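# Move golf balls from a chute into the basket

## Task

Some golf balls sit in one of the chutes. Get as many of them as possible out of every chute and into the basket, which stands on a stand past the far end of the row of arms (beyond the last robot). The goal counts only if the balls stay there after the robots stop.

## Robot and tools

ROBOTS. Three identical i2rt Big YAM arms, arm1, arm2 and arm3, stand in a row along scene x. Their feet (base_link) sit at about x=-1.582, -0.015 and +1.585, y near 0, z about 0.83 m. Each foot quaternion (about 0.68, 0, 0, 0.73 wxyz) is a yaw of roughly 93 degrees, so every arm's forward direction (its own +x) points roughly along scene +y. The basket is past arm3, at larger scene x. Each arm has six joints, a right hand with index, middle and ring fingers plus a thumb (16 separately driven hinges, nothing coupled), and a wrist camera. The hand reaches about 1.06 m from the joint1 axis. Fixed room cameras: cam_basket, cam_gap_1, cam_gap_2, cam_row.

FRAMES. Every pose uses the shared scene frame: origin on the floor, +z up, metres. The "hand" line prints the hand point as [x, y, z, qw, qx, qy, qz]. "hand_target" is where the hand would be at the joint targets currently held. In the hand's own axes, +z runs along the straight fingers toward the tips, +x crosses the palm away from the thumb, and +y comes out of the palm face (palm surface at y=-0.062). A mast carrying the camera sticks out on the palm side near the wrist and can bump things. With joints 1, 5 and 6 at 0 and the hand level and forward, the palm faces up with the thumb on the right. Joint 6 by itself cannot make the palm face straight down.

JOINTS (absolute targets, radians): joint1_rad -2.879..2.879 (yaw about the foot, positive counter-clockwise from above). joint2_rad 0..3.141 (shoulder; 0 = upper arm back and level, positive lifts it up and forward). joint3_rad 0..3.019 (elbow; 0 = folded, positive opens). joint4_rad -1.692..1.57 (hand pitch, positive tips fingers up). joint5_rad -1.57..1.57 (side swing, positive to the arm's right). joint6_rad -2.094..2.094 (roll, positive clockwise seen from behind the hand).

HAND. Each hinge key (hand_index_mcp, _abd, _pip, _dip, likewise middle and ring, and hand_thumb_cmc, _axl, _mcp, _ipl) takes an absolute goal from -1 to +1, scaled linearly between the hinge's two stops. Moving toward -1 curls fingers toward the palm and brings the thumb round in front of the palm. The straight values are about mcp +0.75, pip +0.58, dip +0.70, abd 0.00, thumb_cmc +0.71, thumb_axl +0.68, thumb_mcp +0.23, thumb_ipl +0.17. hand_current_limit (-1..1) caps the current of all motors linearly from 0 up to 550 mA; it starts at +0.4. hand_speed (-0.96..1) sets how fast the set-points move; it starts at -0.6. Any key left out keeps its goal. If you send a hinge its currently read position, the grip loosens.

TOOLS.
move: keys arm1, arm2, arm3 and cameras. Every arm gets its own object; omit an arm and it keeps its last command. In an arm's object: "joints" maps names to absolute targets. "target" is one list of 7 numbers, an absolute hand pose [x, y, z, qw, qx, qy, qz] in the scene frame (metres), followed in a straight line from the current hand_target. "speed" is the top speed in m/s, 0.002..0.5, default 0.25, and is accepted only together with "target"; turning is capped at twice that number in rad/s. "min_time_s" (0.1..8 s) sets a minimum duration for that arm's joint moves and goes with "joints". Alongside "target", "joints" may contain only hand keys. Hand paths run 0.5 to 10 s, and all hand paths in one call finish together. Each control step clips the path to within 100 mm and 20 degrees of the measured pose. Hands lag, wander and often stop a centimetre or more short. A call never runs longer than 15 s. "cameras" is a list of names or ["all"]. A move with no arm keys returns the full state, all images and the scene number.
wait: seconds 0..10, plus optional cameras; nothing new is commanded.
zoom_image: camera name plus region [x0, y0, x1, y1] in pixels (origin at top-left, at most 504 by 504). Works only on cameras in the latest images.
finished_scene: scene = the current scene number. Ends the scene for good.

RESULTS. "move: arm1 done; arm2 time_out" gives each commanded arm's worst outcome. joint_status and hand_status show how each motion finished. done means reached. off_target means it stopped short and may still be pushing. time_out means the arm stalled and now holds targets near where it stopped. not_followed means a safety check held back the targets, reported as "joint command not followed" or "pose unreachable". limit_stop_at_motor_heat means a heat stop interrupted it, so resend. on_its_own lists motion you did not command. "as last shown" marks arms not named in the call. hand_state has one word per motor: moving, goal, blocked or overload. The *_current_ma lines give currents in mA; positive pushes toward -1. Joint torques are in N m. "within noise" means the arm is at rest. MOTOR HOT and OVER-TEMPERATURE FAULT lines warn of heating. The "pictures" line gives the order of the images.

CAUTIONS. Never knock balls or anything else onto the floor or out of the work area. Avoid arms pressing or hitting each other. A hand closing on another robot's fingers counts as a press. The collision check can be too late, and it lets hands and wrist cameras meet. The arms keep pushing after contact and do not yield, so avoid hard shoves, drops and releasing moving balls. Long stretches, loads or unreachable poses heat the motors; at 100 C the arm goes limp. A finger motor at 495 mA or more for 5 s shuts off for 10 s. A refused call cancels the rest of that reply's move, wait and finished_scene calls; an invalid call (unknown key) does not. While you think, the scene keeps running on your last command. Loose objects may occasionally be nudged.

Each tool is called after "Request:" as a command line: name --argument value for each argument, lists and objects as JSON in quotes; but a table of rows of numbers goes row by row, as --pt "numbers of a row", without its own name.

## Session

Request:
move

Scene clock: 0.00 s.
Joint torques (N m): no reading
Heat: arm1: hottest joint2_rad 39 °C; arm2: hottest joint3_rad 33 °C; arm3: hottest joint5_rad 29 °C.
Joint velocities: within noise
arm1.joint_positions: joint1_rad=+0.410 joint2_rad=+0.626 joint3_rad=+1.347 joint4_rad=-1.287 joint5_rad=-0.008 joint6_rad=+1.169 hand_index_mcp=+0.753 hand_index_abd=+0.000 hand_index_pip=+0.577 hand_index_dip=+0.696 hand_middle_mcp=+0.753 hand_middle_abd=+0.000 hand_middle_pip=+0.577 hand_middle_dip=+0.696 hand_ring_mcp=+0.753 hand_ring_abd=+0.000 hand_ring_pip=+0.577 hand_ring_dip=+0.696 hand_thumb_cmc=+0.714 hand_thumb_axl=+0.677 hand_thumb_mcp=+0.226 hand_thumb_ipl=+0.168 hand_current_limit=+0.400 hand_speed=-0.600
arm1.joint_status: not commanded
arm1.hand_state: goal,goal,goal,goal,goal,goal,goal,goal,goal,goal,goal,goal,goal,goal,goal,goal
arm1.index_mcp_current_ma: 0
arm1.index_abd_current_ma: 0
arm1.index_pip_current_ma: 0
arm1.index_dip_current_ma: 0
arm1.middle_mcp_current_ma: 0
arm1.middle_abd_current_ma: 0
arm1.middle_pip_current_ma: 0
arm1.middle_dip_current_ma: 0
arm1.ring_mcp_current_ma: 0
arm1.ring_abd_current_ma: 0
arm1.ring_pip_current_ma: 0
arm1.ring_dip_current_ma: 0
arm1.thumb_cmc_current_ma: 0
arm1.thumb_axl_current_ma: 0
arm1.thumb_mcp_current_ma: 0
arm1.thumb_ipl_current_ma: 0
arm1.hand_goal_index_mcp: 0.754
arm1.hand_goal_index_abd: 0.000
arm1.hand_goal_index_pip: 0.576
arm1.hand_goal_index_dip: 0.696
arm1.hand_goal_middle_mcp: 0.754
arm1.hand_goal_middle_abd: 0.000
arm1.hand_goal_middle_pip: 0.576
arm1.hand_goal_middle_dip: 0.696
arm1.hand_goal_ring_mcp: 0.754
arm1.hand_goal_ring_abd: 0.000
arm1.hand_goal_ring_pip: 0.576
arm1.hand_goal_ring_dip: 0.696
arm1.hand_goal_thumb_cmc: 0.714
arm1.hand_goal_thumb_axl: 0.678
arm1.hand_goal_thumb_mcp: 0.226
arm1.hand_goal_thumb_ipl: 0.168
arm1.hand: x=-1.6316 y=+0.3709 z=+1.3706 quat_wxyz=(-0.353, +0.290, +0.830, +0.320) (m; scene frame)
arm1.hand_target: x=-1.6304 y=+0.3686 z=+1.3848 quat_wxyz=(-0.363, +0.288, +0.823, +0.329) (m; scene frame)
arm1.hand_status: not commanded
arm2.joint_positions: joint1_rad=+0.459 joint2_rad=+0.616 joint3_rad=+1.400 joint4_rad=-1.293 joint5_rad=+0.008 joint6_rad=+1.098 hand_index_mcp=+0.753 hand_index_abd=+0.000 hand_index_pip=+0.577 hand_index_dip=+0.696 hand_middle_mcp=+0.753 hand_middle_abd=+0.000 hand_middle_pip=+0.577 hand_middle_dip=+0.696 hand_ring_mcp=+0.753 hand_ring_abd=+0.000 hand_ring_pip=+0.577 hand_ring_dip=+0.696 hand_thumb_cmc=+0.714 hand_thumb_axl=+0.677 hand_thumb_mcp=+0.226 hand_thumb_ipl=+0.168 hand_current_limit=+0.400 hand_speed=-0.600
arm2.joint_status: not commanded
arm2.hand_state: goal,goal,goal,goal,goal,goal,goal,goal,goal,goal,goal,goal,goal,goal,goal,goal
arm2.index_mcp_current_ma: 0
arm2.index_abd_current_ma: 0
arm2.index_pip_current_ma: 0
arm2.index_dip_current_ma: 0
arm2.middle_mcp_current_ma: 0
arm2.middle_abd_current_ma: 0
arm2.middle_pip_current_ma: 0
arm2.middle_dip_current_ma: 0
arm2.ring_mcp_current_ma: 0
arm2.ring_abd_current_ma: 0
arm2.ring_pip_current_ma: 0
arm2.ring_dip_current_ma: 0
arm2.thumb_cmc_current_ma: 0
arm2.thumb_axl_current_ma: 0
arm2.thumb_mcp_current_ma: 0
arm2.thumb_ipl_current_ma: 0
arm2.hand_goal_index_mcp: 0.754
arm2.hand_goal_index_abd: 0.000
arm2.hand_goal_index_pip: 0.576
arm2.hand_goal_index_dip: 0.696
arm2.hand_goal_middle_mcp: 0.754
arm2.hand_goal_middle_abd: 0.000
arm2.hand_goal_middle_pip: 0.576
arm2.hand_goal_middle_dip: 0.696
arm2.hand_goal_ring_mcp: 0.754
arm2.hand_goal_ring_abd: 0.000
arm2.hand_goal_ring_pip: 0.576
arm2.hand_goal_ring_dip: 0.696
arm2.hand_goal_thumb_cmc: 0.714
arm2.hand_goal_thumb_axl: 0.678
arm2.hand_goal_thumb_mcp: 0.226
arm2.hand_goal_thumb_ipl: 0.168
arm2.hand: x=-0.0510 y=+0.2350 z=+1.4036 quat_wxyz=(-0.368, +0.255, +0.822, +0.351) (m; scene frame)
arm2.hand_target: x=-0.0493 y=+0.2324 z=+1.4173 quat_wxyz=(-0.377, +0.253, +0.815, +0.360) (m; scene frame)
arm2.hand_status: not commanded
arm3.joint_positions: joint1_rad=-0.130 joint2_rad=+0.638 joint3_rad=+1.395 joint4_rad=-1.252 joint5_rad=+0.066 joint6_rad=+1.050 hand_index_mcp=+0.753 hand_index_abd=+0.000 hand_index_pip=+0.577 hand_index_dip=+0.696 hand_middle_mcp=+0.753 hand_middle_abd=+0.000 hand_middle_pip=+0.577 hand_middle_dip=+0.696 hand_ring_mcp=+0.753 hand_ring_abd=+0.000 hand_ring_pip=+0.577 hand_ring_dip=+0.696 hand_thumb_cmc=+0.714 hand_thumb_axl=+0.677 hand_thumb_mcp=+0.226 hand_thumb_ipl=+0.168 hand_current_limit=+0.400 hand_speed=-0.600
arm3.joint_status: not commanded
arm3.hand_state: goal,goal,goal,goal,goal,goal,goal,goal,goal,goal,goal,goal,goal,goal,goal,goal
arm3.index_mcp_current_ma: 0
arm3.index_abd_current_ma: 0
arm3.index_pip_current_ma: 0
arm3.index_dip_current_ma: 0
arm3.middle_mcp_current_ma: 0
arm3.middle_abd_current_ma: 0
arm3.middle_pip_current_ma: 0
arm3.middle_dip_current_ma: 0
arm3.ring_mcp_current_ma: 0
arm3.ring_abd_current_ma: 0
arm3.ring_pip_current_ma: 0
arm3.ring_dip_current_ma: 0
arm3.thumb_cmc_current_ma: 0
arm3.thumb_axl_current_ma: 0
arm3.thumb_mcp_current_ma: 0
arm3.thumb_ipl_current_ma: 0
arm3.hand_goal_index_mcp: 0.754
arm3.hand_goal_index_abd: 0.000
arm3.hand_goal_index_pip: 0.576
arm3.hand_goal_index_dip: 0.696
arm3.hand_goal_middle_mcp: 0.754
arm3.hand_goal_middle_abd: 0.000
arm3.hand_goal_middle_pip: 0.576
arm3.hand_goal_middle_dip: 0.696
arm3.hand_goal_ring_mcp: 0.754
arm3.hand_goal_ring_abd: 0.000
arm3.hand_goal_ring_pip: 0.576
arm3.hand_goal_ring_dip: 0.696
arm3.hand_goal_thumb_cmc: 0.714
arm3.hand_goal_thumb_axl: 0.678
arm3.hand_goal_thumb_mcp: 0.226
arm3.hand_goal_thumb_ipl: 0.168
arm3.hand: x=+1.6959 y=+0.1830 z=+1.4031 quat_wxyz=(-0.220, +0.465, +0.722, +0.463) (m; scene frame)
arm3.hand_target: x=+1.6958 y=+0.1796 z=+1.4156 quat_wxyz=(-0.226, +0.461, +0.716, +0.473) (m; scene frame)
arm3.hand_status: not commanded
pictures: arm1_cam_wrist, arm2_cam_wrist, arm3_cam_wrist, cam_basket, cam_gap_1, cam_gap_2, cam_row

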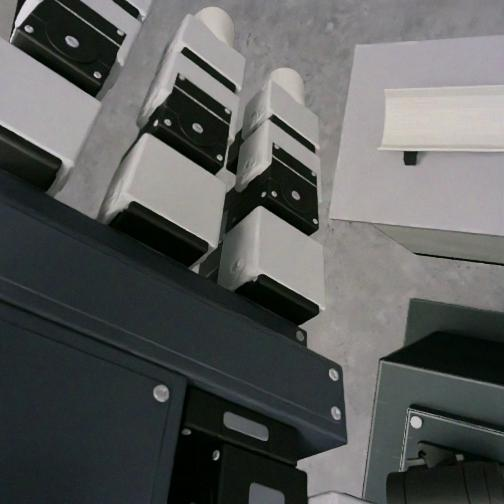

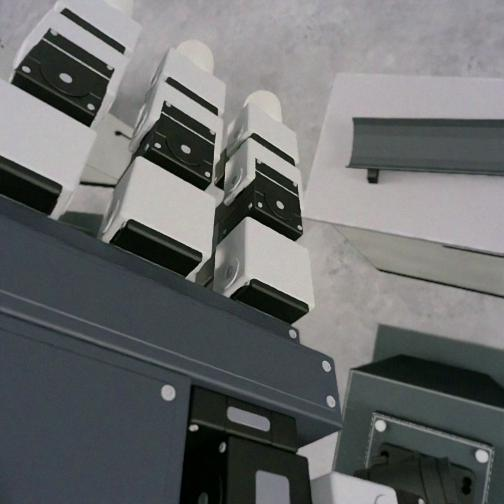

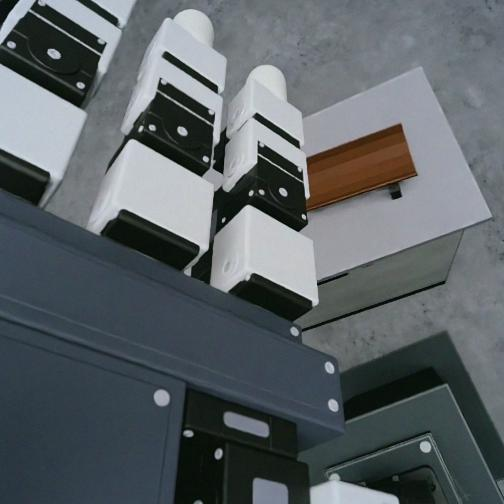

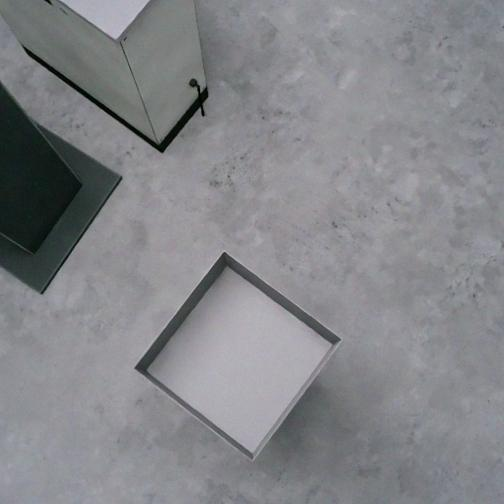

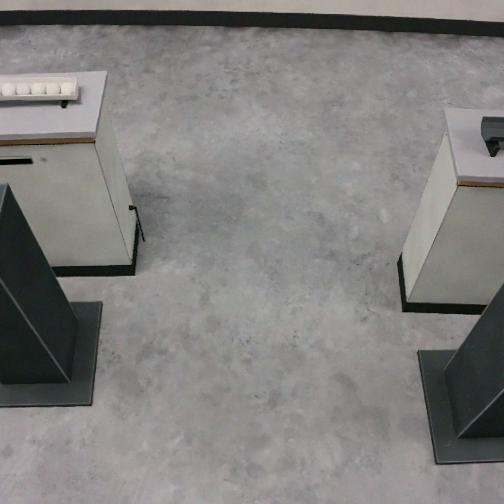

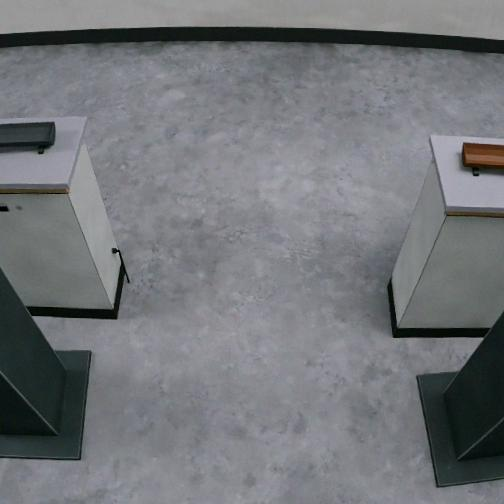

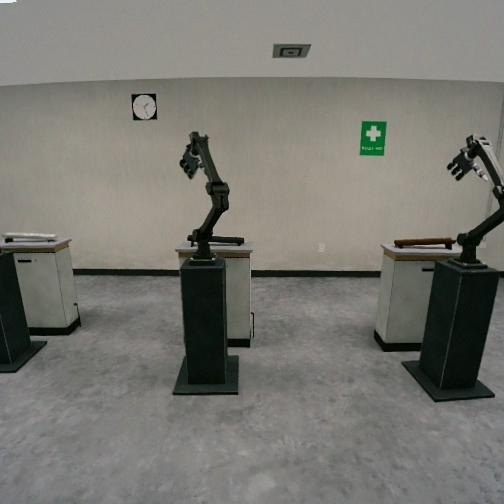

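Request:
zoom_image --camera "cam_gap_1" --region '[0, 50, 160, 210]'

Request:
zoom_image --camera "arm1_cam_wrist" --region '[320, 20, 504, 204]'

Request:
zoom_image --camera "cam_row" --region '[0, 180, 260, 400]'

Request:
zoom_image --camera "cam_row" --region '[350, 180, 504, 334]'

Request:
zoom_image --camera "arm2_cam_wrist" --region '[320, 60, 504, 244]'

Request:
zoom_image --camera "arm3_cam_wrist" --region '[290, 60, 504, 274]'

Scaled by 3.150.

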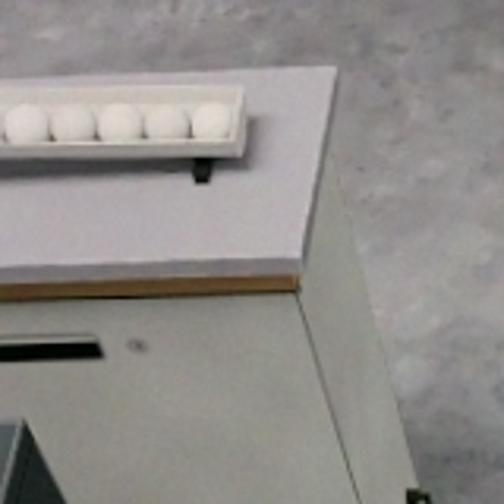

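Scaled by 2.739.

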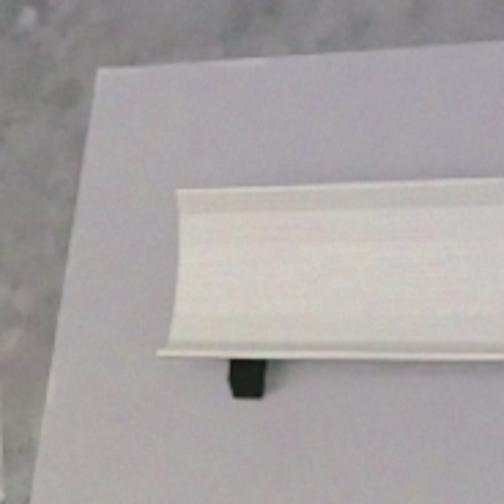

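Scaled by 1.938.

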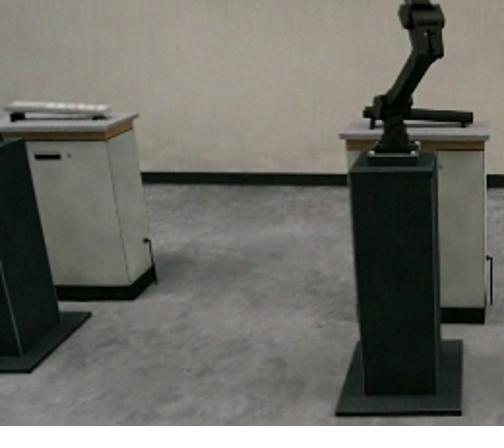

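Scaled by 3.273.

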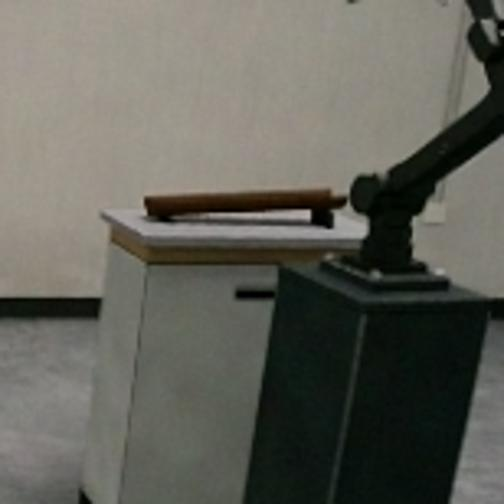

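Scaled by 2.739.

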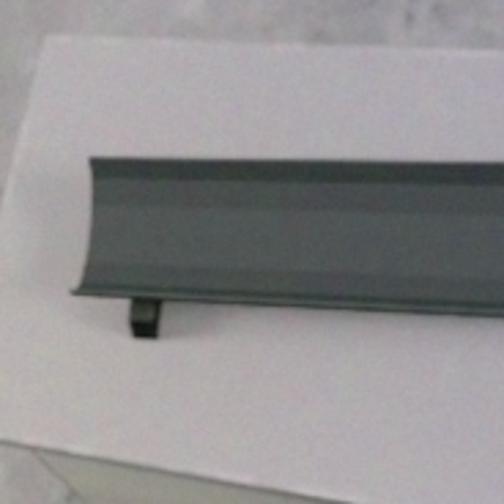

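Scaled by 2.355.

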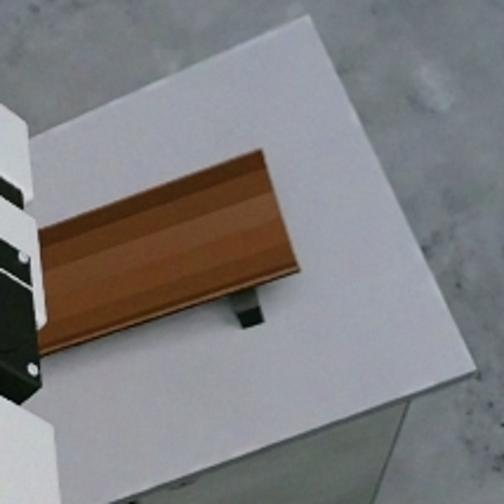

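Request:
move --arm1 '{"target": [-1.45, 0.45, 1.2, 0, 0, 1, 0], "speed": 0.2}' --arm2 '{"target": [-0.05, 0.35, 1.2, 0, 0, 1, 0], "speed": 0.2}' --arm3 '{"target": [1.6, 0.3, 1.2, 0, 0, 1, 0], "speed": 0.2}' --cameras '["all"]'

Scene clock: 50.73 s.
Joint torques (N m): arm1=[-0.15 -4.84 9.17 0.03 0.13 -0.21] | arm2=[3.43 -1.85 6.86 0.1 0.1 -0.11] | arm3=[2.37 -2.73 8.58 0.59 0.19 -0.16]
Heat: arm1: hottest joint2_rad 38 °C; arm2: hottest joint3_rad 36 °C; arm3: hottest joint3_rad 28 °C.
move: arm1 off_target; arm2 off_target; arm3 off_target
Joint velocities: within noise
arm1.joint_positions: joint1_rad=-0.473 joint2_rad=+1.017 joint3_rad=+1.297 joint4_rad=-1.687 joint5_rad=-0.018 joint6_rad=-0.395 hand_index_mcp=+0.754 hand_index_abd=+0.000 hand_index_pip=+0.577 hand_index_dip=+0.696 hand_middle_mcp=+0.754 hand_middle_abd=+0.001 hand_middle_pip=+0.577 hand_middle_dip=+0.696 hand_ring_mcp=+0.754 hand_ring_abd=+0.000 hand_ring_pip=+0.577 hand_ring_dip=+0.696 hand_thumb_cmc=+0.714 hand_thumb_axl=+0.677 hand_thumb_mcp=+0.224 hand_thumb_ipl=+0.168 hand_current_limit=+0.400 hand_speed=-0.600
arm1.joint_status: not commanded
arm1.hand_state: goal,goal,goal,goal,goal,goal,goal,goal,goal,goal,goal,goal,goal,goal,goal,goal
arm1.index_mcp_current_ma: 0
arm1.index_abd_current_ma: 0
arm1.index_pip_current_ma: 0
arm1.index_dip_current_ma: 0
arm1.middle_mcp_current_ma: 0
arm1.middle_abd_current_ma: 0
arm1.middle_pip_current_ma: 0
arm1.middle_dip_current_ma: 0
arm1.ring_mcp_current_ma: 0
arm1.ring_abd_current_ma: 0
arm1.ring_pip_current_ma: 0
arm1.ring_dip_current_ma: 0
arm1.thumb_cmc_current_ma: 0
arm1.thumb_axl_current_ma: 0
arm1.thumb_mcp_current_ma: -1
arm1.thumb_ipl_current_ma: 0
arm1.hand_goal_index_mcp: 0.754
arm1.hand_goal_index_abd: 0.000
arm1.hand_goal_index_pip: 0.576
arm1.hand_goal_index_dip: 0.696
arm1.hand_goal_middle_mcp: 0.754
arm1.hand_goal_middle_abd: 0.000
arm1.hand_goal_middle_pip: 0.576
arm1.hand_goal_middle_dip: 0.696
arm1.hand_goal_ring_mcp: 0.754
arm1.hand_goal_ring_abd: 0.000
arm1.hand_goal_ring_pip: 0.576
arm1.hand_goal_ring_dip: 0.696
arm1.hand_goal_thumb_cmc: 0.714
arm1.hand_goal_thumb_axl: 0.678
arm1.hand_goal_thumb_mcp: 0.226
arm1.hand_goal_thumb_ipl: 0.168
arm1.hand: x=-1.4552 y=+0.4520 z=+1.1986 quat_wxyz=(+0.027, -0.002, +0.997, +0.075) (m; scene frame)
arm1.hand_target: x=-1.4500 y=+0.4502 z=+1.1992 quat_wxyz=(+0.027, +0.001, +0.997, +0.070) (m; scene frame)
arm1.hand_status: off_target (0.006 m and 9.1 deg from the pose sent, 0.261 m and 67.8 deg at the start; a joint's target at an end of its range on 98 of 144 steps)
arm2.joint_positions: joint1_rad=+0.167 joint2_rad=+1.043 joint3_rad=+1.332 joint4_rad=-1.697 joint5_rad=+0.027 joint6_rad=+0.240 hand_index_mcp=+0.755 hand_index_abd=+0.001 hand_index_pip=+0.577 hand_index_dip=+0.696 hand_middle_mcp=+0.755 hand_middle_abd=+0.001 hand_middle_pip=+0.577 hand_middle_dip=+0.696 hand_ring_mcp=+0.755 hand_ring_abd=+0.001 hand_ring_pip=+0.577 hand_ring_dip=+0.696 hand_thumb_cmc=+0.715 hand_thumb_axl=+0.677 hand_thumb_mcp=+0.224 hand_thumb_ipl=+0.168 hand_current_limit=+0.400 hand_speed=-0.600
arm2.joint_status: not commanded
arm2.hand_state: goal,goal,goal,goal,goal,goal,goal,goal,goal,goal,goal,goal,goal,goal,goal,goal
arm2.index_mcp_current_ma: 5
arm2.index_abd_current_ma: 2
arm2.index_pip_current_ma: 3
arm2.index_dip_current_ma: 0
arm2.middle_mcp_current_ma: 5
arm2.middle_abd_current_ma: 2
arm2.middle_pip_current_ma: 3
arm2.middle_dip_current_ma: 0
arm2.ring_mcp_current_ma: 6
arm2.ring_abd_current_ma: 2
arm2.ring_pip_current_ma: 3
arm2.ring_dip_current_ma: 0
arm2.thumb_cmc_current_ma: 3
arm2.thumb_axl_current_ma: -4
arm2.thumb_mcp_current_ma: -13
arm2.thumb_ipl_current_ma: -2
arm2.hand_goal_index_mcp: 0.754
arm2.hand_goal_index_abd: 0.000
arm2.hand_goal_index_pip: 0.576
arm2.hand_goal_index_dip: 0.696
arm2.hand_goal_middle_mcp: 0.754
arm2.hand_goal_middle_abd: 0.000
arm2.hand_goal_middle_pip: 0.576
arm2.hand_goal_middle_dip: 0.696
arm2.hand_goal_ring_mcp: 0.754
arm2.hand_goal_ring_abd: 0.000
arm2.hand_goal_ring_pip: 0.576
arm2.hand_goal_ring_dip: 0.696
arm2.hand_goal_thumb_cmc: 0.714
arm2.hand_goal_thumb_axl: 0.678
arm2.hand_goal_thumb_mcp: 0.226
arm2.hand_goal_thumb_ipl: 0.168
arm2.hand: x=-0.0442 y=+0.3495 z=+1.2030 quat_wxyz=(-0.013, +0.013, +0.997, +0.081) (m; scene frame)
arm2.hand_target: x=-0.0500 y=+0.3502 z=+1.1995 quat_wxyz=(-0.010, +0.001, +0.997, +0.074) (m; scene frame)
arm2.hand_status: off_target (0.007 m and 9.5 deg from the pose sent, 0.234 m and 69.3 deg at the start; a joint's target at an end of its range on 75 of 144 steps)
arm3.joint_positions: joint1_rad=-0.054 joint2_rad=+1.007 joint3_rad=+1.323 joint4_rad=-1.694 joint5_rad=+0.009 joint6_rad=+0.048 hand_index_mcp=+0.756 hand_index_abd=+0.000 hand_index_pip=+0.577 hand_index_dip=+0.696 hand_middle_mcp=+0.755 hand_middle_abd=+0.000 hand_middle_pip=+0.577 hand_middle_dip=+0.696 hand_ring_mcp=+0.756 hand_ring_abd=+0.000 hand_ring_pip=+0.577 hand_ring_dip=+0.696 hand_thumb_cmc=+0.716 hand_thumb_axl=+0.677 hand_thumb_mcp=+0.224 hand_thumb_ipl=+0.168 hand_current_limit=+0.400 hand_speed=-0.600
arm3.joint_status: not commanded
arm3.hand_state: goal,goal,goal,goal,goal,goal,goal,goal,goal,goal,goal,goal,goal,goal,goal,goal
arm3.index_mcp_current_ma: 0
arm3.index_abd_current_ma: 0
arm3.index_pip_current_ma: 0
arm3.index_dip_current_ma: 0
arm3.middle_mcp_current_ma: 0
arm3.middle_abd_current_ma: 0
arm3.middle_pip_current_ma: 0
arm3.middle_dip_current_ma: 0
arm3.ring_mcp_current_ma: 0
arm3.ring_abd_current_ma: 0
arm3.ring_pip_current_ma: 0
arm3.ring_dip_current_ma: 0
arm3.thumb_cmc_current_ma: 0
arm3.thumb_axl_current_ma: 0
arm3.thumb_mcp_current_ma: -1
arm3.thumb_ipl_current_ma: 0
arm3.hand_goal_index_mcp: 0.754
arm3.hand_goal_index_abd: 0.000
arm3.hand_goal_index_pip: 0.576
arm3.hand_goal_index_dip: 0.696
arm3.hand_goal_middle_mcp: 0.754
arm3.hand_goal_middle_abd: 0.000
arm3.hand_goal_middle_pip: 0.576
arm3.hand_goal_middle_dip: 0.696
arm3.hand_goal_ring_mcp: 0.754
arm3.hand_goal_ring_abd: 0.000
arm3.hand_goal_ring_pip: 0.576
arm3.hand_goal_ring_dip: 0.696
arm3.hand_goal_thumb_cmc: 0.714
arm3.hand_goal_thumb_axl: 0.678
arm3.hand_goal_thumb_mcp: 0.226
arm3.hand_goal_thumb_ipl: 0.168
arm3.hand: x=+1.6055 y=+0.2994 z=+1.2040 quat_wxyz=(+0.001, +0.013, +0.995, +0.096) (m; scene frame)
arm3.hand_target: x=+1.6001 y=+0.3002 z=+1.1993 quat_wxyz=(+0.002, +0.001, +0.996, +0.087) (m; scene frame)
arm3.hand_status: off_target (0.007 m and 11.1 deg from the pose sent, 0.253 m and 87.5 deg at the start; a joint's target at an end of its range on 67 of 144 steps)
pictures: arm1_cam_wrist, arm2_cam_wrist, arm3_cam_wrist, cam_basket, cam_gap_1, cam_gap_2, cam_row
camera_calibration:
arm1_cam_wrist: T_world_to_cam=[[0.765536, 0.638874, 0.076121, 0.772437], [0.424358, -0.590302, 0.686632, 0.0132657], [0.483606, -0.493339, -0.723009, 1.91605], [0, 0, 0, 1]] pos_world=[-1.52357, 0.459605, 1.31742]
arm2_cam_wrist: T_world_to_cam=[[0.816465, 0.572838, 0.0723933, -0.217573], [0.414936, -0.669298, 0.616334, -0.539199], [0.401512, -0.473177, -0.78415, 1.25498], [0, 0, 0, 1]] pos_world=[-0.102515, 0.357576, 1.33217]
arm3_cam_wrist: T_world_to_cam=[[0.808996, 0.575346, 0.120422, -1.58362], [0.385029, -0.673467, 0.631027, -1.22519], [0.444159, -0.464133, -0.766357, 0.472735], [0, 0, 0, 1]] pos_world=[1.54291, 0.305419, 1.32611]

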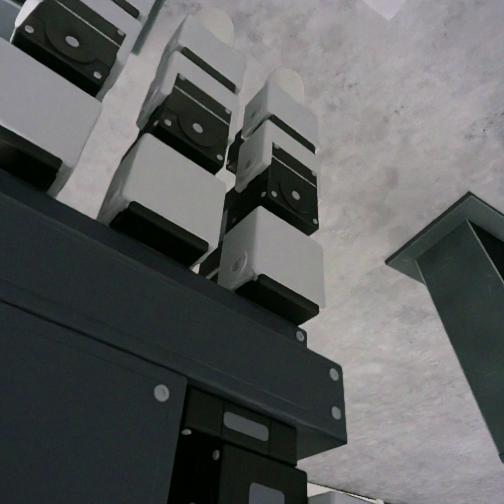

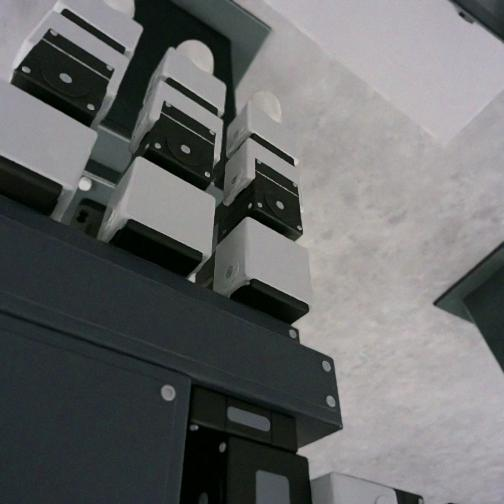

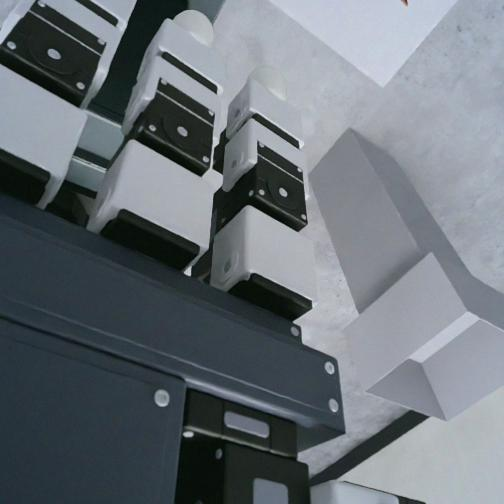

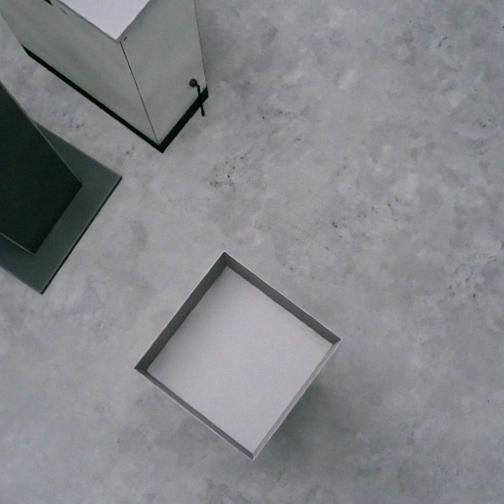

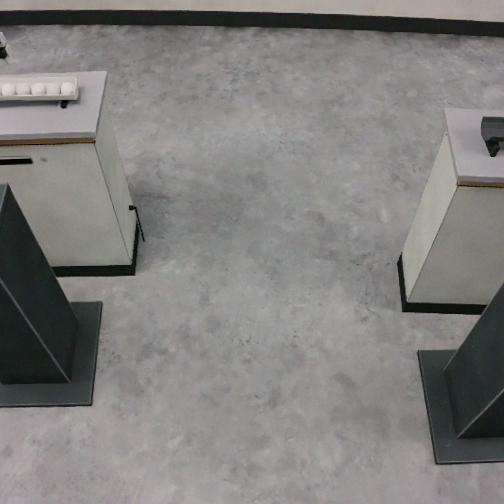

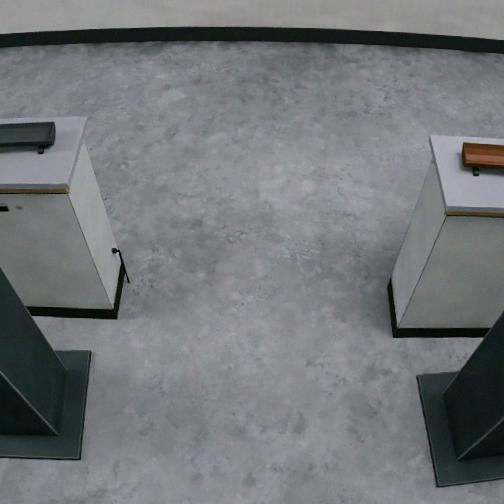

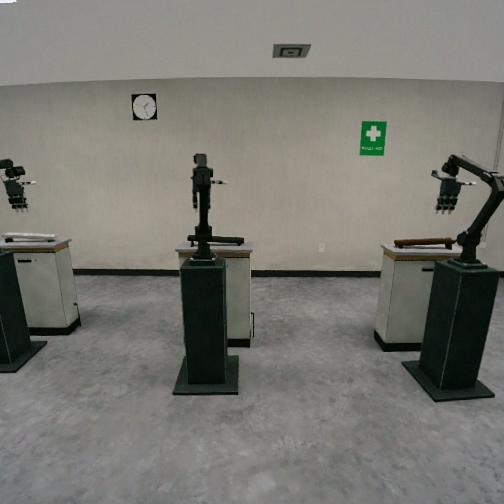

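Request:
move --arm1 '{"target": [-1.4, 0.40, 1.28, -0.353, 0.290, 0.830, 0.320], "speed": 0.25}' --arm2 '{"target": [0.15, 0.28, 1.3, -0.353, 0.290, 0.830, 0.320], "speed": 0.25}' --arm3 '{"target": [1.55, 0.22, 1.3, -0.353, 0.290, 0.830, 0.320], "speed": 0.25}' --cameras '["arm1_cam_wrist", "arm2_cam_wrist", "arm3_cam_wrist"]'

Scene clock: 66.47 s.
Joint torques (N m): arm1=[-0.03 -4.54 8.46 0.08 -1.1 -0.04] | arm2=[0.73 0.79 9.39 0.25 -1.21 -0.2] | arm3=[2.43 1.32 8.65 3.06 0.05 0]
Heat: arm1: hottest joint2_rad 38 °C; arm2: hottest joint3_rad 36 °C; arm3: hottest joint3_rad 28 °C.
move: arm1 done; arm2 off_target; arm3 done
Joint velocities: within noise
arm1.joint_positions: joint1_rad=-1.028 joint2_rad=+0.910 joint3_rad=+1.241 joint4_rad=-1.687 joint5_rad=-0.990 joint6_rad=-0.168 hand_index_mcp=+0.754 hand_index_abd=+0.000 hand_index_pip=+0.577 hand_index_dip=+0.696 hand_middle_mcp=+0.754 hand_middle_abd=+0.001 hand_middle_pip=+0.577 hand_middle_dip=+0.696 hand_ring_mcp=+0.754 hand_ring_abd=+0.000 hand_ring_pip=+0.577 hand_ring_dip=+0.696 hand_thumb_cmc=+0.714 hand_thumb_axl=+0.677 hand_thumb_mcp=+0.224 hand_thumb_ipl=+0.168 hand_current_limit=+0.400 hand_speed=-0.600
arm1.joint_status: not commanded
arm1.hand_state: goal,goal,goal,goal,goal,goal,goal,goal,goal,goal,goal,goal,goal,goal,goal,goal
arm1.index_mcp_current_ma: 0
arm1.index_abd_current_ma: 0
arm1.index_pip_current_ma: 0
arm1.index_dip_current_ma: 0
arm1.middle_mcp_current_ma: 0
arm1.middle_abd_current_ma: 0
arm1.middle_pip_current_ma: 0
arm1.middle_dip_current_ma: 0
arm1.ring_mcp_current_ma: 0
arm1.ring_abd_current_ma: 0
arm1.ring_pip_current_ma: 0
arm1.ring_dip_current_ma: 0
arm1.thumb_cmc_current_ma: 0
arm1.thumb_axl_current_ma: 0
arm1.thumb_mcp_current_ma: -1
arm1.thumb_ipl_current_ma: 0
arm1.hand_goal_index_mcp: 0.754
arm1.hand_goal_index_abd: 0.000
arm1.hand_goal_index_pip: 0.576
arm1.hand_goal_index_dip: 0.696
arm1.hand_goal_middle_mcp: 0.754
arm1.hand_goal_middle_abd: 0.000
arm1.hand_goal_middle_pip: 0.576
arm1.hand_goal_middle_dip: 0.696
arm1.hand_goal_ring_mcp: 0.754
arm1.hand_goal_ring_abd: 0.000
arm1.hand_goal_ring_pip: 0.576
arm1.hand_goal_ring_dip: 0.696
arm1.hand_goal_thumb_cmc: 0.714
arm1.hand_goal_thumb_axl: 0.678
arm1.hand_goal_thumb_mcp: 0.226
arm1.hand_goal_thumb_ipl: 0.168
arm1.hand: x=-1.4014 y=+0.4067 z=+1.2776 quat_wxyz=(-0.346, +0.286, +0.831, +0.328) (m; scene frame)
arm1.hand_target: x=-1.4005 y=+0.4008 z=+1.2797 quat_wxyz=(-0.346, +0.296, +0.827, +0.330) (m; scene frame)
arm1.hand_status: done (0.007 m and 1.3 deg from the pose sent, 0.111 m and 65.5 deg at the start; a joint's target at an end of its range on 87 of 101 steps)
arm2.joint_positions: joint1_rad=-0.909 joint2_rad=+0.861 joint3_rad=+1.265 joint4_rad=-1.689 joint5_rad=-0.953 joint6_rad=-0.038 hand_index_mcp=+0.755 hand_index_abd=+0.001 hand_index_pip=+0.577 hand_index_dip=+0.696 hand_middle_mcp=+0.755 hand_middle_abd=+0.001 hand_middle_pip=+0.577 hand_middle_dip=+0.696 hand_ring_mcp=+0.755 hand_ring_abd=+0.001 hand_ring_pip=+0.577 hand_ring_dip=+0.696 hand_thumb_cmc=+0.715 hand_thumb_axl=+0.677 hand_thumb_mcp=+0.224 hand_thumb_ipl=+0.168 hand_current_limit=+0.400 hand_speed=-0.600
arm2.joint_status: not commanded
arm2.hand_state: goal,goal,goal,goal,goal,goal,goal,goal,goal,goal,goal,goal,goal,goal,goal,goal
arm2.index_mcp_current_ma: 5
arm2.index_abd_current_ma: 2
arm2.index_pip_current_ma: 3
arm2.index_dip_current_ma: 0
arm2.middle_mcp_current_ma: 5
arm2.middle_abd_current_ma: 2
arm2.middle_pip_current_ma: 3
arm2.middle_dip_current_ma: 0
arm2.ring_mcp_current_ma: 6
arm2.ring_abd_current_ma: 2
arm2.ring_pip_current_ma: 3
arm2.ring_dip_current_ma: 0
arm2.thumb_cmc_current_ma: 3
arm2.thumb_axl_current_ma: -4
arm2.thumb_mcp_current_ma: -14
arm2.thumb_ipl_current_ma: -2
arm2.hand_goal_index_mcp: 0.754
arm2.hand_goal_index_abd: 0.000
arm2.hand_goal_index_pip: 0.576
arm2.hand_goal_index_dip: 0.696
arm2.hand_goal_middle_mcp: 0.754
arm2.hand_goal_middle_abd: 0.000
arm2.hand_goal_middle_pip: 0.576
arm2.hand_goal_middle_dip: 0.696
arm2.hand_goal_ring_mcp: 0.754
arm2.hand_goal_ring_abd: 0.000
arm2.hand_goal_ring_pip: 0.576
arm2.hand_goal_ring_dip: 0.696
arm2.hand_goal_thumb_cmc: 0.714
arm2.hand_goal_thumb_axl: 0.678
arm2.hand_goal_thumb_mcp: 0.226
arm2.hand_goal_thumb_ipl: 0.168
arm2.hand: x=+0.1438 y=+0.2796 z=+1.2842 quat_wxyz=(-0.360, +0.294, +0.831, +0.307) (m; scene frame)
arm2.hand_target: x=+0.1496 y=+0.2798 z=+1.2996 quat_wxyz=(-0.353, +0.290, +0.830, +0.320) (m; scene frame)
arm2.hand_status: off_target (0.017 m and 1.7 deg from the pose sent, 0.228 m and 61.1 deg at the start)
arm3.joint_positions: joint1_rad=+0.240 joint2_rad=+0.576 joint3_rad=+1.148 joint4_rad=-1.179 joint5_rad=-0.143 joint6_rad=+1.068 hand_index_mcp=+0.756 hand_index_abd=+0.000 hand_index_pip=+0.577 hand_index_dip=+0.696 hand_middle_mcp=+0.755 hand_middle_abd=+0.000 hand_middle_pip=+0.577 hand_middle_dip=+0.696 hand_ring_mcp=+0.756 hand_ring_abd=+0.000 hand_ring_pip=+0.577 hand_ring_dip=+0.696 hand_thumb_cmc=+0.716 hand_thumb_axl=+0.677 hand_thumb_mcp=+0.224 hand_thumb_ipl=+0.168 hand_current_limit=+0.400 hand_speed=-0.600
arm3.joint_status: not commanded
arm3.hand_state: goal,goal,goal,goal,goal,goal,goal,goal,goal,goal,goal,goal,goal,goal,goal,goal
arm3.index_mcp_current_ma: 0
arm3.index_abd_current_ma: 0
arm3.index_pip_current_ma: 0
arm3.index_dip_current_ma: 0
arm3.middle_mcp_current_ma: 0
arm3.middle_abd_current_ma: 0
arm3.middle_pip_current_ma: 0
arm3.middle_dip_current_ma: 0
arm3.ring_mcp_current_ma: 0
arm3.ring_abd_current_ma: 0
arm3.ring_pip_current_ma: 0
arm3.ring_dip_current_ma: 0
arm3.thumb_cmc_current_ma: 0
arm3.thumb_axl_current_ma: 0
arm3.thumb_mcp_current_ma: -1
arm3.thumb_ipl_current_ma: 0
arm3.hand_goal_index_mcp: 0.754
arm3.hand_goal_index_abd: 0.000
arm3.hand_goal_index_pip: 0.576
arm3.hand_goal_index_dip: 0.696
arm3.hand_goal_middle_mcp: 0.754
arm3.hand_goal_middle_abd: 0.000
arm3.hand_goal_middle_pip: 0.576
arm3.hand_goal_middle_dip: 0.696
arm3.hand_goal_ring_mcp: 0.754
arm3.hand_goal_ring_abd: 0.000
arm3.hand_goal_ring_pip: 0.576
arm3.hand_goal_ring_dip: 0.696
arm3.hand_goal_thumb_cmc: 0.714
arm3.hand_goal_thumb_axl: 0.678
arm3.hand_goal_thumb_mcp: 0.226
arm3.hand_goal_thumb_ipl: 0.168
arm3.hand: x=+1.5534 y=+0.2202 z=+1.2961 quat_wxyz=(-0.344, +0.294, +0.834, +0.315) (m; scene frame)
arm3.hand_target: x=+1.5501 y=+0.2199 z=+1.2999 quat_wxyz=(-0.353, +0.290, +0.830, +0.320) (m; scene frame)
arm3.hand_status: done (0.005 m and 1.3 deg from the pose sent, 0.136 m and 61.3 deg at the start)
pictures: arm1_cam_wrist, arm2_cam_wrist, arm3_cam_wrist
camera_calibration:
arm1_cam_wrist: T_world_to_cam=[[0.882571, 0.249941, -0.398242, 1.68247], [0.222591, -0.968183, -0.114342, 0.803648], [-0.414151, 0.0122697, -0.910126, 0.700172], [0, 0, 0, 1]] pos_world=[-1.37381, 0.34897, 1.39917]
arm2_cam_wrist: T_world_to_cam=[[0.879232, 0.171175, -0.444578, 0.430314], [0.148144, -0.985189, -0.0863426, 0.31506], [-0.452773, 0.0100535, -0.891569, 1.33572], [0, 0, 0, 1]] pos_world=[0.179758, 0.223307, 1.4094]
arm3_cam_wrist: T_world_to_cam=[[0.900853, 0.161482, -0.402973, -0.880218], [0.152284, -0.986805, -0.0550056, 0.00308731], [-0.406538, -0.0118143, -0.913558, 1.94228], [0, 0, 0, 1]] pos_world=[1.58209, 0.168133, 1.41985]

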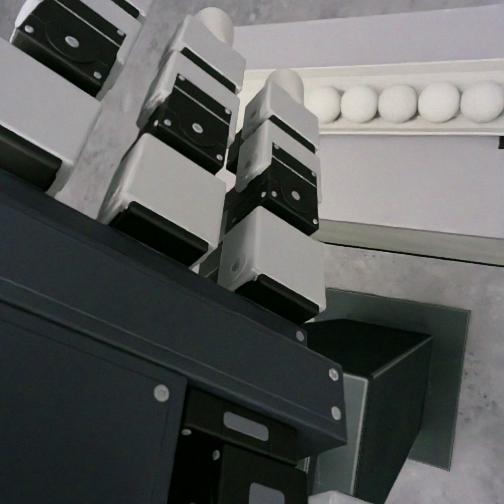

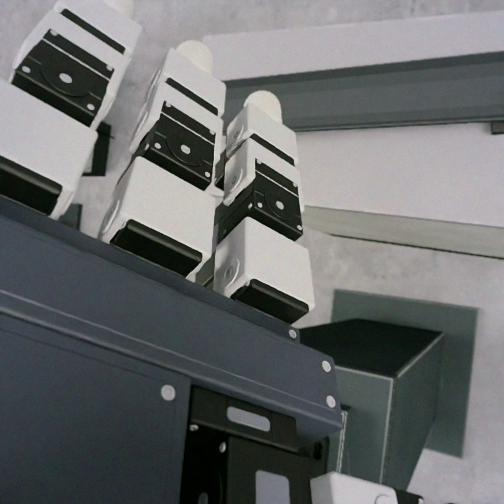

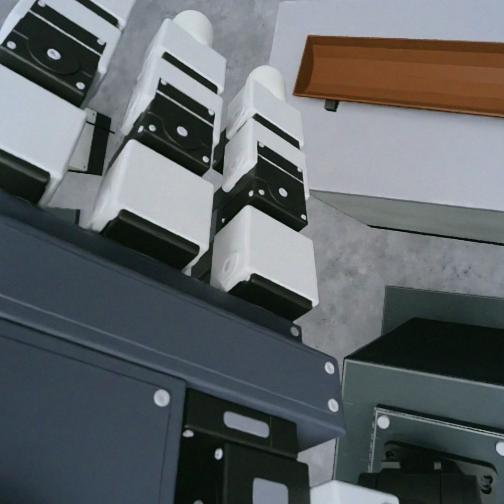

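Request:
zoom_image --camera "arm1_cam_wrist" --region '[290, 40, 504, 160]'

Request:
zoom_image --camera "arm3_cam_wrist" --region '[290, 20, 504, 130]'

Scaled by 2.355.

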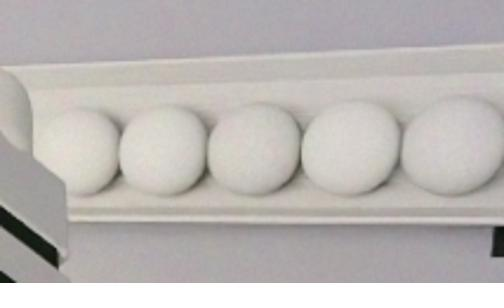

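Scaled by 2.355.

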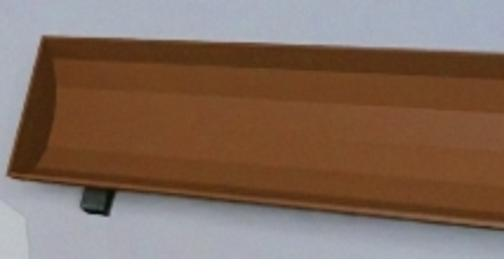

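Request:
move --arm2 '{"joints": {"joint1_rad": 1.27, "joint5_rad": 0.0, "joint6_rad": 0.3, "joint4_rad": -0.6}, "min_time_s": 3}'

Request:
move --arm2 '{"target": [-0.864, 0.24, 1.125, 0.6667, 0.1594, -0.5714, -0.4496], "speed": 0.25}' --cameras '["arm2_cam_wrist", "cam_gap_1", "cam_row"]'

Scene clock: 201.70 s.
Joint torques (N m): arm1=[-0.03 -4.54 8.44 0.09 -1.1 -0.06] | arm2=[3.19 -0.85 10.33 2.84 0 -0.05] | arm3=[2.37 1.44 8.65 3.02 0.07 -0.01]
Heat: arm1: hottest joint2_rad 37 °C; arm2: hottest joint3_rad 39 °C; arm3: hottest joint3_rad 29 °C.
move: arm2 done
Joint velocities: within noise
arm1, arm3: as last shown
arm1.joint_positions: joint1_rad=-1.028 joint2_rad=+0.910 joint3_rad=+1.241 joint4_rad=-1.687 joint5_rad=-0.990 joint6_rad=-0.167 hand_index_mcp=+0.754 hand_index_abd=+0.000 hand_index_pip=+0.577 hand_index_dip=+0.696 hand_middle_mcp=+0.754 hand_middle_abd=+0.001 hand_middle_pip=+0.577 hand_middle_dip=+0.696 hand_ring_mcp=+0.754 hand_ring_abd=+0.000 hand_ring_pip=+0.577 hand_ring_dip=+0.696 hand_thumb_cmc=+0.714 hand_thumb_axl=+0.677 hand_thumb_mcp=+0.224 hand_thumb_ipl=+0.168 hand_current_limit=+0.400 hand_speed=-0.600
arm1.hand_target: x=-1.4005 y=+0.4007 z=+1.2797 quat_wxyz=(-0.346, +0.297, +0.827, +0.330) (m; scene frame)
arm2.joint_positions: joint1_rad=+1.258 joint2_rad=+0.861 joint3_rad=+1.265 joint4_rad=-0.620 joint5_rad=-0.002 joint6_rad=+0.292 hand_index_mcp=+0.762 hand_index_abd=+0.001 hand_index_pip=+0.577 hand_index_dip=+0.696 hand_middle_mcp=+0.761 hand_middle_abd=+0.001 hand_middle_pip=+0.577 hand_middle_dip=+0.696 hand_ring_mcp=+0.762 hand_ring_abd=+0.001 hand_ring_pip=+0.577 hand_ring_dip=+0.696 hand_thumb_cmc=+0.720 hand_thumb_axl=+0.677 hand_thumb_mcp=+0.224 hand_thumb_ipl=+0.168 hand_current_limit=+0.400 hand_speed=-0.600
arm2.joint_status: all done
arm2.hand_state: goal,goal,goal,goal,goal,goal,goal,goal,goal,goal,goal,goal,goal,goal,goal,goal
arm2.index_mcp_current_ma: 37
arm2.index_abd_current_ma: 3
arm2.index_pip_current_ma: 3
arm2.index_dip_current_ma: 0
arm2.middle_mcp_current_ma: 32
arm2.middle_abd_current_ma: 3
arm2.middle_pip_current_ma: 3
arm2.middle_dip_current_ma: 0
arm2.ring_mcp_current_ma: 36
arm2.ring_abd_current_ma: 3
arm2.ring_pip_current_ma: 3
arm2.ring_dip_current_ma: 0
arm2.thumb_cmc_current_ma: 28
arm2.thumb_axl_current_ma: -4
arm2.thumb_mcp_current_ma: -14
arm2.thumb_ipl_current_ma: -2
arm2.hand_goal_index_mcp: 0.754
arm2.hand_goal_index_abd: 0.000
arm2.hand_goal_index_pip: 0.576
arm2.hand_goal_index_dip: 0.696
arm2.hand_goal_middle_mcp: 0.754
arm2.hand_goal_middle_abd: 0.000
arm2.hand_goal_middle_pip: 0.576
arm2.hand_goal_middle_dip: 0.696
arm2.hand_goal_ring_mcp: 0.754
arm2.hand_goal_ring_abd: 0.000
arm2.hand_goal_ring_pip: 0.576
arm2.hand_goal_ring_dip: 0.696
arm2.hand_goal_thumb_cmc: 0.714
arm2.hand_goal_thumb_axl: 0.678
arm2.hand_goal_thumb_mcp: 0.226
arm2.hand_goal_thumb_ipl: 0.168
arm2.hand: x=-0.4155 y=+0.1344 z=+1.4709 quat_wxyz=(-0.455, -0.376, +0.678, +0.438) (m; scene frame)
arm2.hand_target: x=-0.4148 y=+0.1300 z=+1.4943 quat_wxyz=(-0.473, -0.370, +0.664, +0.446) (m; scene frame)
arm2.hand_status: not commanded
arm3.joint_positions: joint1_rad=+0.240 joint2_rad=+0.576 joint3_rad=+1.148 joint4_rad=-1.179 joint5_rad=-0.143 joint6_rad=+1.069 hand_index_mcp=+0.756 hand_index_abd=+0.000 hand_index_pip=+0.577 hand_index_dip=+0.696 hand_middle_mcp=+0.755 hand_middle_abd=+0.000 hand_middle_pip=+0.577 hand_middle_dip=+0.696 hand_ring_mcp=+0.756 hand_ring_abd=+0.000 hand_ring_pip=+0.577 hand_ring_dip=+0.696 hand_thumb_cmc=+0.716 hand_thumb_axl=+0.677 hand_thumb_mcp=+0.224 hand_thumb_ipl=+0.168 hand_current_limit=+0.400 hand_speed=-0.600
arm3.hand: x=+1.5535 y=+0.2202 z=+1.2961 quat_wxyz=(-0.344, +0.294, +0.834, +0.315) (m; scene frame)
arm3.hand_target: x=+1.5502 y=+0.2199 z=+1.2999 quat_wxyz=(-0.353, +0.290, +0.830, +0.320) (m; scene frame)
pictures: none

Scene clock: 205.17 s.
Joint torques (N m): arm1=[-0.03 -4.54 8.44 0.08 -1.1 -0.05] | arm2=[3.43 -19.55 11.1 2.03 -0.06 -0.03] | arm3=[2.37 1.44 8.65 3.02 0.07 -0.02]
Heat: arm1: hottest joint2_rad 37 °C; arm2: hottest joint3_rad 39 °C; arm3: hottest joint3_rad 29 °C.
move: arm2 off_target
Joint velocities: within noise
arm1, arm3: as last shown
arm2.joint_positions: joint1_rad=+1.308 joint2_rad=+2.350 joint3_rad=+1.792 joint4_rad=+0.794 joint5_rad=+0.113 joint6_rad=+0.657 hand_index_mcp=+0.763 hand_index_abd=+0.001 hand_index_pip=+0.577 hand_index_dip=+0.696 hand_middle_mcp=+0.762 hand_middle_abd=+0.001 hand_middle_pip=+0.577 hand_middle_dip=+0.696 hand_ring_mcp=+0.763 hand_ring_abd=+0.001 hand_ring_pip=+0.577 hand_ring_dip=+0.696 hand_thumb_cmc=+0.721 hand_thumb_axl=+0.677 hand_thumb_mcp=+0.225 hand_thumb_ipl=+0.168 hand_current_limit=+0.400 hand_speed=-0.600
arm2.joint_status: not commanded
arm2.hand_state: goal,goal,goal,goal,goal,goal,goal,goal,goal,goal,goal,goal,goal,goal,goal,goal
arm2.index_mcp_current_ma: 42
arm2.index_abd_current_ma: 3
arm2.index_pip_current_ma: 3
arm2.index_dip_current_ma: 0
arm2.middle_mcp_current_ma: 36
arm2.middle_abd_current_ma: 3
arm2.middle_pip_current_ma: 3
arm2.middle_dip_current_ma: 0
arm2.ring_mcp_current_ma: 42
arm2.ring_abd_current_ma: 3
arm2.ring_pip_current_ma: 3
arm2.ring_dip_current_ma: 0
arm2.thumb_cmc_current_ma: 30
arm2.thumb_axl_current_ma: -4
arm2.thumb_mcp_current_ma: -7
arm2.thumb_ipl_current_ma: -2
arm2.hand_goal_index_mcp: 0.754
arm2.hand_goal_index_abd: 0.000
arm2.hand_goal_index_pip: 0.576
arm2.hand_goal_index_dip: 0.696
arm2.hand_goal_middle_mcp: 0.754
arm2.hand_goal_middle_abd: 0.000
arm2.hand_goal_middle_pip: 0.576
arm2.hand_goal_middle_dip: 0.696
arm2.hand_goal_ring_mcp: 0.754
arm2.hand_goal_ring_abd: 0.000
arm2.hand_goal_ring_pip: 0.576
arm2.hand_goal_ring_dip: 0.696
arm2.hand_goal_thumb_cmc: 0.714
arm2.hand_goal_thumb_axl: 0.678
arm2.hand_goal_thumb_mcp: 0.226
arm2.hand_goal_thumb_ipl: 0.168
arm2.hand: x=-0.8531 y=+0.2485 z=+1.1024 quat_wxyz=(-0.649, -0.167, +0.591, +0.449) (m; scene frame)
arm2.hand_target: x=-0.8617 y=+0.2395 z=+1.1249 quat_wxyz=(-0.667, -0.160, +0.572, +0.450) (m; scene frame)
arm2.hand_status: off_target (0.026 m and 3.2 deg from the pose sent, 0.576 m and 37.0 deg at the start)
pictures: arm2_cam_wrist, cam_gap_1, cam_row
camera_calibration:
arm2_cam_wrist: T_world_to_cam=[[0.310263, 0.949535, -0.0460516, 0.113067], [0.495729, -0.202935, -0.844435, 1.3542], [-0.811166, 0.239167, -0.533675, -0.0346928], [0, 0, 0, 1]] pos_world=[-0.734537, 0.17575, 1.13022]

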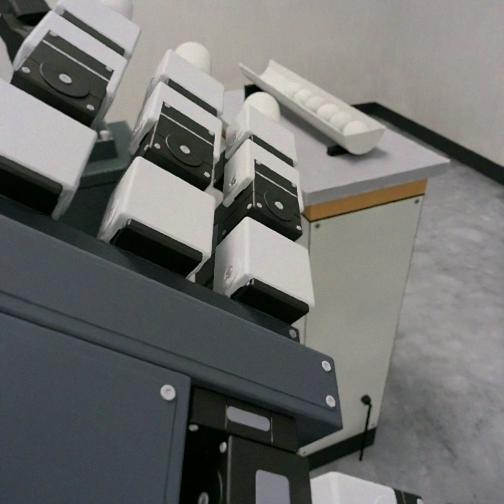

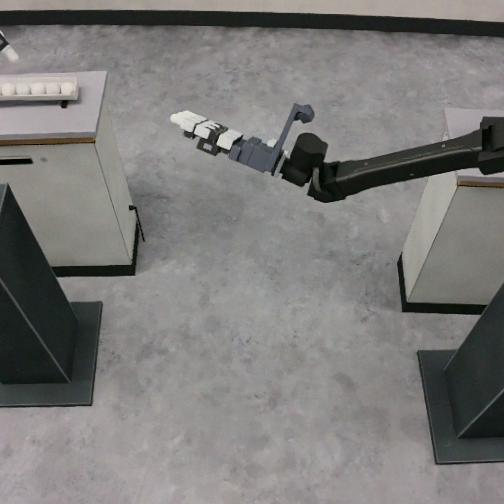

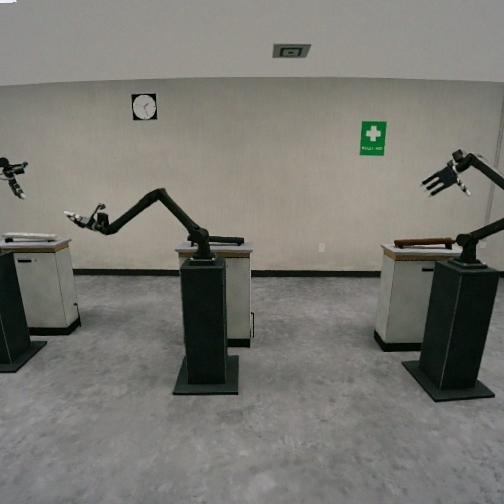

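Request:
zoom_image --camera "arm2_cam_wrist" --region '[220, 40, 460, 220]'

Request:
zoom_image --camera "cam_gap_1" --region '[0, 60, 120, 150]'

Scaled by 2.100.

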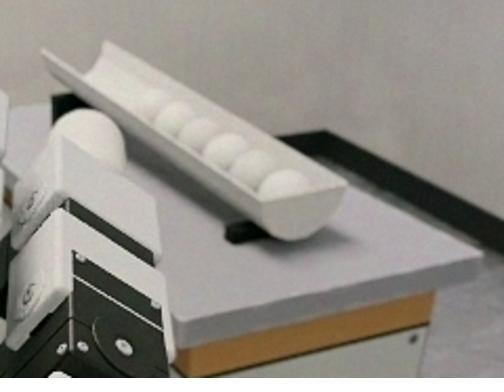

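Scaled by 4.200.

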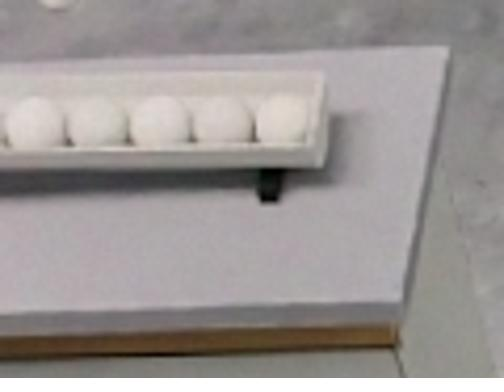

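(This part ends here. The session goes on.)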